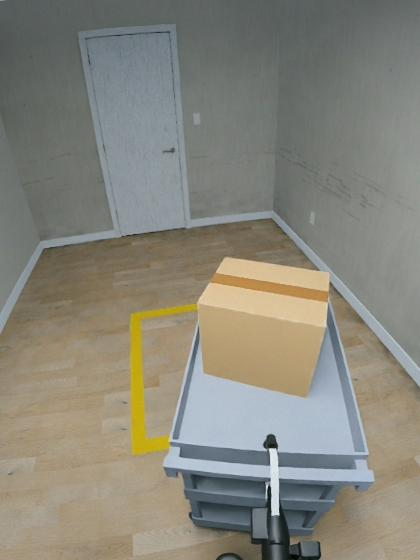

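Call:
move(blocking=false, r1={"base": {"strafe_m": -0.3}, "pace": "slow"}, cameras=[])

Call:
wait(seconds=6, cameras=[])

Call:
move(blocking=false, r1={"base": {"rotate_rad": 0.25}, "pace": "slow"}, cameras=[])

Call:
wait(seconds=6, cameras=["r1_head_camera"])

Scene clock: 1762.40 s.
move: r1 moving
r1.base_odometry: x=+0.162 y=+0.776 heading=+2.121
r1.turned_by_wheels: +0.000
r1.turned_by_imu: +0.000
r1.base_tilt: forward=-1.6 right=+1.3
r1.lidar_m: 0.35 0.37 2.12 1.38 1.39 1.43 1.23 1.24 1.51 1.39 1.40 0.38
r1.base_status: strafe_m moving
r1.joint_positions: lift_m=+0.665 arm_m=+0.000 wrist_yaw_rad=-0.005 wrist_pitch_rad=+0.012 wrist_roll_rad=+1.570 gripper_m=-0.029
r1.joint_status: not commanded
r1.measured_speeds: translate_m=+0.000 strafe_m=-0.056 rotate_rad=+0.001 lift_m=+0.000 arm_m=+0.000 wrist_yaw_rad=+0.000 wrist_pitch_rad=+0.000 wrist_roll_rad=+0.000
r1.motor_effort: lift_m=+17(17) arm_m=+4(4) wheel_0=+10(11) wheel_1=-4(8) wheel_2=-1(4)
r1.servo_current: wrist_yaw_rad=33(59) wrist_pitch_rad=72(72) wrist_roll_rad=46(59) gripper_m=98(104)
r1.hand_pose: x=+0.4588 y=-0.0888 z=+0.8400 quat_wxyz=(+0.707, +0.707, +0.002, -0.006) (m; r1's base frame)
r1.wrist_depth_mm: - - 116 175 177 1537 1182 / - - 117 177 178 1618 - / - 370 118 178 179 - - / - 379 118 180 181 - - / - 399 120 181 183 - - / - 413 121 182 184 163 - / - 164 121 183 185 156 -
r2: as last shown
r2.lidar_m: 1.29 0.35 1.89 3.23 3.36 4.60 - 2.18 1.57 1.49 1.59 1.32
r2.motor_effort: lift_m=+20(21) arm_m=-5(6) wheel_0=+1(1) wheel_1=-11(12) wheel_2=+13(14)
r2.servo_current: wrist_yaw_rad=85(98) wrist_pitch_rad=46(46) wrist_roll_rad=52(52) gripper_m=111(111)
r2.contact_limits: strafe_m 0.8
r2.wrist_depth_mm: - - 222 166 310 368 - / - 202 218 167 312 366 - / - 202 219 167 312 366 - / - 203 220 168 315 368 - / - 204 220 168 319 373 - / - 208 207 168 179 373 - / - - 216 - 330 349 -
pictures: none
No camera images: "cameras" was empty.

Scene clock: 1766.03 s.
earlier move: r1 done
r1.base_odometry: x=+0.405 y=+0.925 heading=+2.121
r1.turned_by_wheels: +0.000
r1.turned_by_imu: +0.000
r1.base_tilt: forward=-1.6 right=+1.3
r1.lidar_m: 0.32 0.31 2.36 1.63 1.66 1.35 1.16 1.18 1.27 1.11 1.12 0.41
r1.base_status: done
r1.joint_positions: lift_m=+0.665 arm_m=+0.000 wrist_yaw_rad=+0.006 wrist_pitch_rad=+0.012 wrist_roll_rad=+1.570 gripper_m=-0.029
r1.joint_status: not commanded
r1.measured_speeds: all 0
r1.motor_effort: lift_m=+17(17) arm_m=-4(4) wheel_0=+7(11) wheel_1=-2(8) wheel_2=+4(6)
r1.servo_current: wrist_yaw_rad=59(78) wrist_pitch_rad=65(72) wrist_roll_rad=52(72) gripper_m=98(111)
r1.hand_pose: x=+0.4598 y=-0.0857 z=+0.8400 quat_wxyz=(+0.708, +0.707, +0.006, -0.002) (m; r1's base frame)
r1.wrist_depth_mm: - - 150 220 223 1430 1098 / - - 147 213 215 1661 1229 / - - - 204 206 1756 - / - - - 199 199 - - / - 392 392 192 193 - - / - 392 178 186 187 165 - / - 165 137 181 181 155 -
r2.base_odometry: x=-4.070 y=+0.207 heading=-2.122
r2.turned_by_wheels: +0.000
r2.turned_by_imu: +0.001
r2.base_tilt: forward=-0.6 right=+0.0
r2.lidar_m: 1.30 0.35 1.88 3.21 3.37 4.61 - 2.17 1.58 1.51 1.58 1.34
r2.base_status: not commanded
r2.joint_positions: lift_m=+0.920 arm_m=+0.000 wrist_yaw_rad=+1.064 wrist_pitch_rad=+0.001 wrist_roll_rad=+0.000 gripper_m=-0.026
r2.joint_status: not commanded
r2.measured_speeds: all 0
r2.motor_effort: lift_m=+20(21) arm_m=-5(6) wheel_0=+1(1) wheel_1=-11(12) wheel_2=+13(14)
r2.servo_current: wrist_yaw_rad=85(104) wrist_pitch_rad=46(46) wrist_roll_rad=52(65) gripper_m=104(124)
r2.contact_limits: strafe_m 0.8
r2.hand_pose: x=+0.3873 y=+0.2098 z=+1.0977 quat_wxyz=(+0.862, +0.000, +0.000, +0.507) (m; r2's base frame)
r2.wrist_depth_mm: - - 220 167 314 368 - / - 202 217 167 312 368 - / - 202 219 167 314 368 - / - 203 220 168 314 370 - / - 204 220 169 317 373 - / - 208 207 169 178 373 - / - - 217 - 330 351 -
wait: 3.63 of 6 s (r1 has come to rest)
pictures: none
No camera images: "cameras" was empty.

Scene clock: 1766.53 s.
move: r1 moving
r1.base_odometry: x=+0.406 y=+0.925 heading=+2.245
r1.turned_by_wheels: +0.124
r1.turned_by_imu: +0.124
r1.base_tilt: forward=-1.6 right=+1.3
r1.lidar_m: 0.33 0.32 1.75 1.64 1.69 1.28 1.17 1.20 1.19 1.11 1.14 0.38
r1.base_status: rotate_rad moving
r1.joint_positions: lift_m=+0.665 arm_m=+0.000 wrist_yaw_rad=-0.008 wrist_pitch_rad=+0.012 wrist_roll_rad=+1.570 gripper_m=-0.029
r1.joint_status: not commanded
r1.measured_speeds: translate_m=-0.001 strafe_m=-0.001 rotate_rad=+0.488 lift_m=+0.000 arm_m=+0.000 wrist_yaw_rad=-0.050 wrist_pitch_rad=+0.000 wrist_roll_rad=+0.000
r1.motor_effort: lift_m=+17(17) arm_m=-1(4) wheel_0=-13(13) wheel_1=-5(6) wheel_2=-11(11)
r1.servo_current: wrist_yaw_rad=65(65) wrist_pitch_rad=65(72) wrist_roll_rad=52(59) gripper_m=98(111)
r1.hand_pose: x=+0.4586 y=-0.0896 z=+0.8400 quat_wxyz=(+0.707, +0.707, +0.001, -0.007) (m; r1's base frame)
r1.wrist_depth_mm: - - 143 210 211 1464 1138 / - - 140 204 206 1618 1182 / - - - 199 200 1863 - / - 389 - 193 195 - - / - 392 - 190 190 - - / - 392 126 185 185 163 - / - 167 123 180 182 156 -
r2: as last shown
r2.turned_by_imu: +0.000
r2.lidar_m: 1.29 0.37 1.87 3.23 3.39 4.60 - 2.17 1.58 1.51 1.57 1.37
r2.servo_current: wrist_yaw_rad=78(91) wrist_pitch_rad=39(52) wrist_roll_rad=52(52) gripper_m=104(117)
r2.contact_limits: strafe_m 0.8
r2.wrist_depth_mm: - - 222 167 310 368 - / - 202 219 167 312 366 - / - 202 219 167 315 368 - / - 203 220 168 315 370 - / - 203 220 168 315 370 - / - 208 208 169 179 375 - / - - 216 - 330 351 -
pictures: none
No camera images: "cameras" was empty.

Scene clock: 1767.33 s.
earlier move: r1 done
r1.base_odometry: x=+0.406 y=+0.925 heading=+2.370
r1.turned_by_wheels: +0.125
r1.turned_by_imu: +0.125
r1.base_tilt: forward=-1.6 right=+1.2
r1.lidar_m: 0.35 0.38 1.70 1.64 1.64 1.24 1.17 1.26 1.13 1.12 1.17 0.37
r1.base_status: done
r1.joint_positions: lift_m=+0.665 arm_m=+0.000 wrist_yaw_rad=-0.007 wrist_pitch_rad=+0.012 wrist_roll_rad=+1.570 gripper_m=-0.029
r1.joint_status: not commanded
r1.measured_speeds: all 0
r1.motor_effort: lift_m=+17(17) arm_m=+4(4) wheel_0=-6(14) wheel_1=-3(6) wheel_2=-8(12)
r1.servo_current: wrist_yaw_rad=59(72) wrist_pitch_rad=59(72) wrist_roll_rad=46(59) gripper_m=104(111)
r1.hand_pose: x=+0.4586 y=-0.0895 z=+0.8400 quat_wxyz=(+0.707, +0.707, +0.002, -0.007) (m; r1's base frame)
r1.wrist_depth_mm: - - 115 174 176 1618 1160 / - - 117 176 177 1708 - / - 373 117 178 179 - - / - 382 118 180 181 - - / - 399 119 181 182 - - / - 410 121 182 185 163 - / - 163 121 183 185 160 -
r2.base_odometry: x=-4.070 y=+0.207 heading=-2.122
r2.turned_by_wheels: +0.000
r2.turned_by_imu: +0.000
r2.base_tilt: forward=-0.6 right=+0.1
r2.lidar_m: 1.29 0.34 1.90 3.21 3.35 4.61 - 2.15 1.57 1.51 1.61 1.36
r2.base_status: not commanded
r2.joint_positions: lift_m=+0.920 arm_m=+0.000 wrist_yaw_rad=+1.064 wrist_pitch_rad=+0.001 wrist_roll_rad=+0.000 gripper_m=-0.026
r2.joint_status: not commanded
r2.measured_speeds: all 0
r2.motor_effort: lift_m=+21(21) arm_m=-5(6) wheel_0=+1(1) wheel_1=-11(12) wheel_2=+13(14)
r2.servo_current: wrist_yaw_rad=91(98) wrist_pitch_rad=39(52) wrist_roll_rad=39(59) gripper_m=98(117)
r2.contact_limits: strafe_m 0.8
r2.hand_pose: x=+0.3873 y=+0.2098 z=+1.0977 quat_wxyz=(+0.862, +0.000, +0.000, +0.507) (m; r2's base frame)
r2.wrist_depth_mm: - - 221 167 312 368 - / - 202 218 167 312 368 - / - 202 219 167 315 370 - / - 203 220 168 314 370 - / - 203 220 169 317 373 - / - 208 208 169 179 375 - / - - 216 - 330 351 -
wait: 0.80 of 6 s (r1 has come to rest)
pictures: r1_head_camera
Images, in order (width x height): r1_head_camera 420x560.

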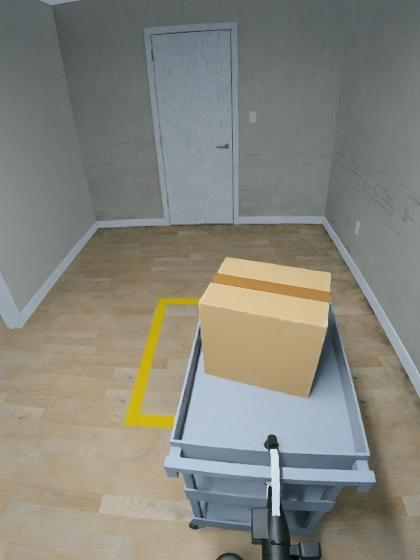

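Call:
move(blocking=false, r1={"base": {"translate_m": 0.35, "strafe_m": 0.04}, "pace": "slow"}, cameras=[])

Call:
wait(seconds=6, cameras=["r1_head_camera"])

Scene clock: 1773.90 s.
move: r1 moving
r1.base_odometry: x=+0.396 y=+0.932 heading=+2.369
r1.turned_by_wheels: +0.000
r1.turned_by_imu: +0.000
r1.base_tilt: forward=-1.7 right=+1.3
r1.lidar_m: 0.35 0.38 1.70 1.64 1.67 1.24 1.17 1.26 1.15 1.11 1.18 0.38
r1.base_status: translate_m moving; strafe_m moving
r1.joint_positions: lift_m=+0.665 arm_m=+0.000 wrist_yaw_rad=-0.007 wrist_pitch_rad=+0.012 wrist_roll_rad=+1.570 gripper_m=-0.030
r1.joint_status: not commanded
r1.measured_speeds: translate_m=+0.047 strafe_m=+0.006 rotate_rad=+0.000 lift_m=+0.000 arm_m=+0.000 wrist_yaw_rad=+0.000 wrist_pitch_rad=+0.000 wrist_roll_rad=+0.000
r1.motor_effort: lift_m=+17(17) arm_m=+4(4) wheel_0=+6(6) wheel_1=+5(6) wheel_2=-13(16)
r1.servo_current: wrist_yaw_rad=65(65) wrist_pitch_rad=72(72) wrist_roll_rad=59(65) gripper_m=91(104)
r1.hand_pose: x=+0.4586 y=-0.0895 z=+0.8400 quat_wxyz=(+0.707, +0.707, +0.002, -0.007) (m; r1's base frame)
r1.wrist_depth_mm: - - 114 173 174 1661 1138 / - - 115 175 176 1499 - / - 373 116 177 178 - - / - 382 117 178 180 - - / - 399 118 180 181 - - / - 410 120 182 183 162 - / - 165 121 184 184 160 -
r2: as last shown
r2.base_tilt: forward=-0.6 right=+0.0
r2.lidar_m: 1.29 0.35 1.89 3.24 3.39 4.60 - 2.19 1.59 1.52 1.58 1.36
r2.motor_effort: lift_m=+20(21) arm_m=-5(6) wheel_0=+1(1) wheel_1=-11(12) wheel_2=+13(14)
r2.servo_current: wrist_yaw_rad=85(98) wrist_pitch_rad=39(46) wrist_roll_rad=46(59) gripper_m=111(117)
r2.contact_limits: strafe_m 0.8
r2.wrist_depth_mm: - - 221 167 312 366 - / - 202 218 167 314 368 - / - 202 219 167 314 368 - / - 203 220 168 315 373 - / - 203 220 168 317 370 - / - 208 208 169 178 375 - / - - 216 - 330 351 -
pictures: none
No camera images: "cameras" was empty.

Scene clock: 1778.20 s.
earlier move: r1 done
r1.base_odometry: x=+0.127 y=+1.140 heading=+2.369
r1.turned_by_wheels: +0.000
r1.turned_by_imu: -0.003
r1.base_tilt: forward=-1.6 right=+1.3
r1.lidar_m: 0.41 2.23 2.08 1.60 1.68 1.58 1.52 1.61 1.21 1.15 0.34 0.34
r1.base_status: done
r1.joint_positions: lift_m=+0.665 arm_m=+0.000 wrist_yaw_rad=-0.008 wrist_pitch_rad=+0.012 wrist_roll_rad=+1.569 gripper_m=-0.030
r1.joint_status: not commanded
r1.measured_speeds: all 0
r1.motor_effort: lift_m=+17(17) arm_m=+4(4) wheel_0=-1(8) wheel_1=+1(7) wheel_2=-6(16)
r1.servo_current: wrist_yaw_rad=72(85) wrist_pitch_rad=59(72) wrist_roll_rad=39(72) gripper_m=98(104)
r1.hand_pose: x=+0.4585 y=-0.0898 z=+0.8400 quat_wxyz=(+0.708, +0.707, +0.001, -0.007) (m; r1's base frame)
r1.wrist_depth_mm: 312 310 - 132 132 - - / 334 336 - 141 141 - - / 384 370 - 149 152 - - / - 418 - 161 162 - - / - 477 101 174 175 1618 - / - - 111 189 187 159 - / - 168 119 200 205 1464 -
r2.base_odometry: x=-4.070 y=+0.207 heading=-2.122
r2.turned_by_wheels: +0.000
r2.turned_by_imu: +0.001
r2.base_tilt: forward=-0.6 right=+0.0
r2.lidar_m: 1.29 0.35 1.91 3.22 3.38 4.60 - 2.18 1.60 1.52 1.59 1.32
r2.base_status: not commanded
r2.joint_positions: lift_m=+0.920 arm_m=+0.000 wrist_yaw_rad=+1.064 wrist_pitch_rad=+0.001 wrist_roll_rad=+0.000 gripper_m=-0.026
r2.joint_status: not commanded
r2.measured_speeds: all 0
r2.motor_effort: lift_m=+20(21) arm_m=-5(6) wheel_0=+1(2) wheel_1=-11(12) wheel_2=+14(14)
r2.servo_current: wrist_yaw_rad=91(104) wrist_pitch_rad=39(46) wrist_roll_rad=39(65) gripper_m=117(117)
r2.contact_limits: strafe_m 0.8
r2.hand_pose: x=+0.3873 y=+0.2098 z=+1.0977 quat_wxyz=(+0.862, +0.000, +0.000, +0.507) (m; r2's base frame)
r2.wrist_depth_mm: - - 220 166 312 370 - / - 202 218 167 312 368 - / - 202 218 167 315 368 - / - 204 219 168 315 373 - / - 204 220 168 317 370 - / - 208 208 169 178 375 - / - - 216 - 332 353 -
wait: 4.30 of 6 s (r1 has come to rest)
pictures: r1_head_camera
Images, in order (width x height): r1_head_camera 420x560.

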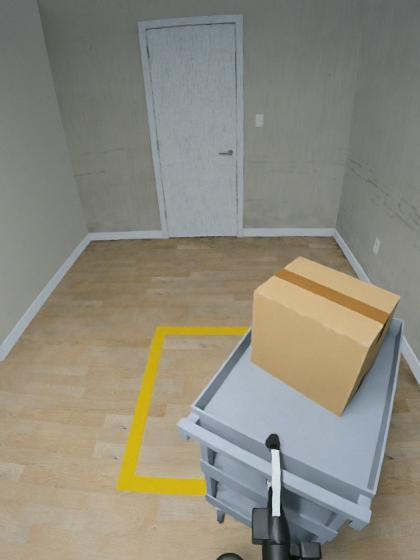

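Call:
move(blocking=false, r1={"base": {"strafe_m": -0.28}, "pace": "slow"}, cameras=[])

Call:
wait(seconds=6, cameras=[])

Call:
move(blocking=false, r1={"base": {"rotate_rad": 0.2}, "pace": "slow"}, cameras=[])

Call:
wait(seconds=6, cameras=["r1_head_camera"])

Scene clock: 1786.43 s.
move: r1 moving
r1.base_odometry: x=+0.137 y=+1.150 heading=+2.369
r1.turned_by_wheels: +0.000
r1.turned_by_imu: +0.000
r1.base_tilt: forward=-1.6 right=+1.3
r1.lidar_m: 0.39 0.49 2.11 1.61 1.70 1.60 1.52 1.61 1.17 1.13 0.36 0.32
r1.base_status: strafe_m moving
r1.joint_positions: lift_m=+0.665 arm_m=+0.000 wrist_yaw_rad=-0.006 wrist_pitch_rad=+0.012 wrist_roll_rad=+1.569 gripper_m=-0.030
r1.joint_status: not commanded
r1.measured_speeds: translate_m=+0.000 strafe_m=-0.056 rotate_rad=+0.001 lift_m=+0.000 arm_m=+0.000 wrist_yaw_rad=+0.024 wrist_pitch_rad=+0.000 wrist_roll_rad=+0.000
r1.motor_effort: lift_m=+17(17) arm_m=+4(4) wheel_0=+10(10) wheel_1=-5(7) wheel_2=-2(4)
r1.servo_current: wrist_yaw_rad=59(78) wrist_pitch_rad=72(72) wrist_roll_rad=39(59) gripper_m=98(104)
r1.hand_pose: x=+0.4587 y=-0.0892 z=+0.8400 quat_wxyz=(+0.708, +0.707, +0.002, -0.006) (m; r1's base frame)
r1.wrist_depth_mm: 312 314 - 130 131 - - / 330 334 - 138 137 - - / 384 368 - 146 150 - - / - 415 - 160 161 - - / - 477 - 173 175 1708 - / - - 109 189 187 162 - / - 167 118 202 204 1366 -
r2: as last shown
r2.turned_by_imu: +0.000
r2.lidar_m: 1.26 0.35 1.91 3.22 3.38 4.62 - 2.17 1.58 1.51 1.58 1.35
r2.motor_effort: lift_m=+20(21) arm_m=-5(6) wheel_0=+1(1) wheel_1=-11(12) wheel_2=+13(14)
r2.servo_current: wrist_yaw_rad=78(98) wrist_pitch_rad=39(46) wrist_roll_rad=46(52) gripper_m=104(111)
r2.contact_limits: strafe_m 0.8
r2.wrist_depth_mm: - - 221 167 312 364 - / - 202 218 167 314 366 - / - 202 219 167 314 370 - / - 202 220 168 314 368 - / - 204 220 168 317 370 - / - 208 207 169 178 375 - / - - 216 - 330 353 -
pictures: none
No camera images: "cameras" was empty.

Scene clock: 1789.87 s.
earlier move: r1 done
r1.base_odometry: x=+0.322 y=+1.341 heading=+2.370
r1.turned_by_wheels: +0.000
r1.turned_by_imu: +0.000
r1.base_tilt: forward=-1.6 right=+1.3
r1.lidar_m: 0.36 0.38 2.32 1.88 1.96 1.60 1.52 1.25 0.92 0.87 0.92 0.37
r1.base_status: done
r1.joint_positions: lift_m=+0.665 arm_m=+0.000 wrist_yaw_rad=+0.004 wrist_pitch_rad=+0.012 wrist_roll_rad=+1.569 gripper_m=-0.030
r1.joint_status: not commanded
r1.measured_speeds: all 0
r1.motor_effort: lift_m=+17(17) arm_m=-4(4) wheel_0=+5(12) wheel_1=-2(8) wheel_2=+4(6)
r1.servo_current: wrist_yaw_rad=52(78) wrist_pitch_rad=65(78) wrist_roll_rad=52(72) gripper_m=98(111)
r1.hand_pose: x=+0.4596 y=-0.0862 z=+0.8400 quat_wxyz=(+0.708, +0.707, +0.006, -0.003) (m; r1's base frame)
r1.wrist_depth_mm: - - 104 161 163 - - / - 469 107 166 167 - - / 368 364 111 171 173 - - / - 392 113 177 178 - - / - 415 118 182 184 - - / - 439 121 188 189 165 - / - 169 173 193 195 159 -
r2.base_odometry: x=-4.070 y=+0.207 heading=-2.122
r2.turned_by_wheels: +0.000
r2.turned_by_imu: +0.000
r2.base_tilt: forward=-0.6 right=+0.0
r2.lidar_m: 1.28 0.36 1.86 3.23 3.36 4.60 - 2.17 1.58 1.53 1.58 1.35
r2.base_status: not commanded
r2.joint_positions: lift_m=+0.920 arm_m=+0.000 wrist_yaw_rad=+1.064 wrist_pitch_rad=+0.001 wrist_roll_rad=+0.000 gripper_m=-0.026
r2.joint_status: not commanded
r2.measured_speeds: all 0
r2.motor_effort: lift_m=+21(21) arm_m=-6(6) wheel_0=+1(1) wheel_1=-11(12) wheel_2=+13(14)
r2.servo_current: wrist_yaw_rad=98(104) wrist_pitch_rad=39(46) wrist_roll_rad=52(59) gripper_m=111(117)
r2.contact_limits: strafe_m 0.8
r2.hand_pose: x=+0.3873 y=+0.2098 z=+1.0977 quat_wxyz=(+0.862, +0.000, +0.000, +0.507) (m; r2's base frame)
r2.wrist_depth_mm: - - 221 167 310 366 - / - 202 219 167 312 366 - / - 203 219 167 314 368 - / - 203 220 168 315 368 - / - 203 221 168 317 375 - / - 208 208 169 178 375 - / - - 216 - 330 351 -
wait: 3.43 of 6 s (r1 has come to rest)
pictures: none
No camera images: "cameras" was empty.

Scene clock: 1790.37 s.
move: r1 moving
r1.base_odometry: x=+0.322 y=+1.341 heading=+2.491
r1.turned_by_wheels: +0.121
r1.turned_by_imu: +0.121
r1.base_tilt: forward=-1.6 right=+1.3
r1.lidar_m: 0.38 0.45 1.91 1.87 1.95 1.54 1.52 1.15 0.90 0.88 0.41 0.36
r1.base_status: rotate_rad moving
r1.joint_positions: lift_m=+0.665 arm_m=+0.000 wrist_yaw_rad=-0.007 wrist_pitch_rad=+0.012 wrist_roll_rad=+1.569 gripper_m=-0.030
r1.joint_status: not commanded
r1.measured_speeds: translate_m=-0.001 strafe_m=+0.000 rotate_rad=+0.421 lift_m=+0.000 arm_m=+0.000 wrist_yaw_rad=-0.025 wrist_pitch_rad=+0.000 wrist_roll_rad=+0.000
r1.motor_effort: lift_m=+17(17) arm_m=-3(4) wheel_0=-13(13) wheel_1=-5(7) wheel_2=-8(8)
r1.servo_current: wrist_yaw_rad=59(65) wrist_pitch_rad=65(72) wrist_roll_rad=52(65) gripper_m=104(104)
r1.hand_pose: x=+0.4586 y=-0.0894 z=+0.8400 quat_wxyz=(+0.708, +0.707, +0.002, -0.007) (m; r1's base frame)
r1.wrist_depth_mm: - - - 154 156 - - / 379 351 102 161 162 - - / 368 366 107 167 169 - - / - 397 109 174 176 - - / - 424 115 182 183 - - / - 449 120 189 189 163 - / - 171 174 195 197 1366 -
r2: as last shown
r2.lidar_m: 1.28 0.36 1.90 3.22 3.36 4.60 - 2.15 1.58 1.52 1.57 1.35
r2.motor_effort: lift_m=+21(21) arm_m=-5(6) wheel_0=+1(1) wheel_1=-11(12) wheel_2=+13(14)
r2.servo_current: wrist_yaw_rad=91(98) wrist_pitch_rad=39(46) wrist_roll_rad=59(59) gripper_m=111(117)
r2.contact_limits: strafe_m 0.8
r2.wrist_depth_mm: - - 221 167 312 366 - / - 202 218 167 312 368 - / - 202 219 167 315 368 - / - 203 220 168 317 368 - / - 204 220 168 315 373 - / - 208 208 169 179 375 - / - - 216 - 332 353 -
pictures: none
No camera images: "cameras" was empty.

Scene clock: 1791.07 s.
earlier move: r1 done
r1.base_odometry: x=+0.322 y=+1.341 heading=+2.569
r1.turned_by_wheels: +0.078
r1.turned_by_imu: +0.078
r1.base_tilt: forward=-1.6 right=+1.3
r1.lidar_m: 0.39 0.50 1.89 1.89 1.84 1.54 1.53 1.07 0.89 0.87 0.37 0.35
r1.base_status: done
r1.joint_positions: lift_m=+0.665 arm_m=+0.000 wrist_yaw_rad=-0.007 wrist_pitch_rad=+0.012 wrist_roll_rad=+1.569 gripper_m=-0.030
r1.joint_status: not commanded
r1.measured_speeds: all 0
r1.motor_effort: lift_m=+17(17) arm_m=+4(4) wheel_0=-2(13) wheel_1=-2(7) wheel_2=-6(9)
r1.servo_current: wrist_yaw_rad=59(72) wrist_pitch_rad=65(78) wrist_roll_rad=33(65) gripper_m=91(104)
r1.hand_pose: x=+0.4586 y=-0.0894 z=+0.8400 quat_wxyz=(+0.708, +0.707, +0.002, -0.007) (m; r1's base frame)
r1.wrist_depth_mm: 355 359 - 137 137 - - / 332 338 - 144 145 - - / 382 370 - 151 155 - - / - 407 - 163 165 - - / - 459 103 175 176 - - / - - 112 187 186 163 - / - 168 120 197 202 160 -
r2.base_odometry: x=-4.070 y=+0.207 heading=-2.122
r2.turned_by_wheels: +0.000
r2.turned_by_imu: +0.000
r2.base_tilt: forward=-0.6 right=+0.0
r2.lidar_m: 1.29 0.36 1.90 3.24 3.36 4.63 - 2.16 1.59 1.53 1.60 1.35
r2.base_status: not commanded
r2.joint_positions: lift_m=+0.920 arm_m=+0.000 wrist_yaw_rad=+1.064 wrist_pitch_rad=+0.001 wrist_roll_rad=+0.000 gripper_m=-0.026
r2.joint_status: not commanded
r2.measured_speeds: all 0
r2.motor_effort: lift_m=+20(21) arm_m=-5(6) wheel_0=+1(1) wheel_1=-11(12) wheel_2=+14(14)
r2.servo_current: wrist_yaw_rad=85(98) wrist_pitch_rad=39(46) wrist_roll_rad=46(59) gripper_m=104(117)
r2.contact_limits: strafe_m 0.8
r2.hand_pose: x=+0.3873 y=+0.2098 z=+1.0977 quat_wxyz=(+0.862, +0.000, +0.000, +0.507) (m; r2's base frame)
r2.wrist_depth_mm: - - 221 167 312 366 - / - 202 219 167 314 368 - / - 202 219 167 314 368 - / - 203 220 168 315 368 - / - 204 220 169 317 370 - / - 208 208 169 179 375 - / - - 216 - 330 353 -
wait: 0.70 of 6 s (r1 has come to rest)
pictures: r1_head_camera
Images, in order (width x height): r1_head_camera 420x560.

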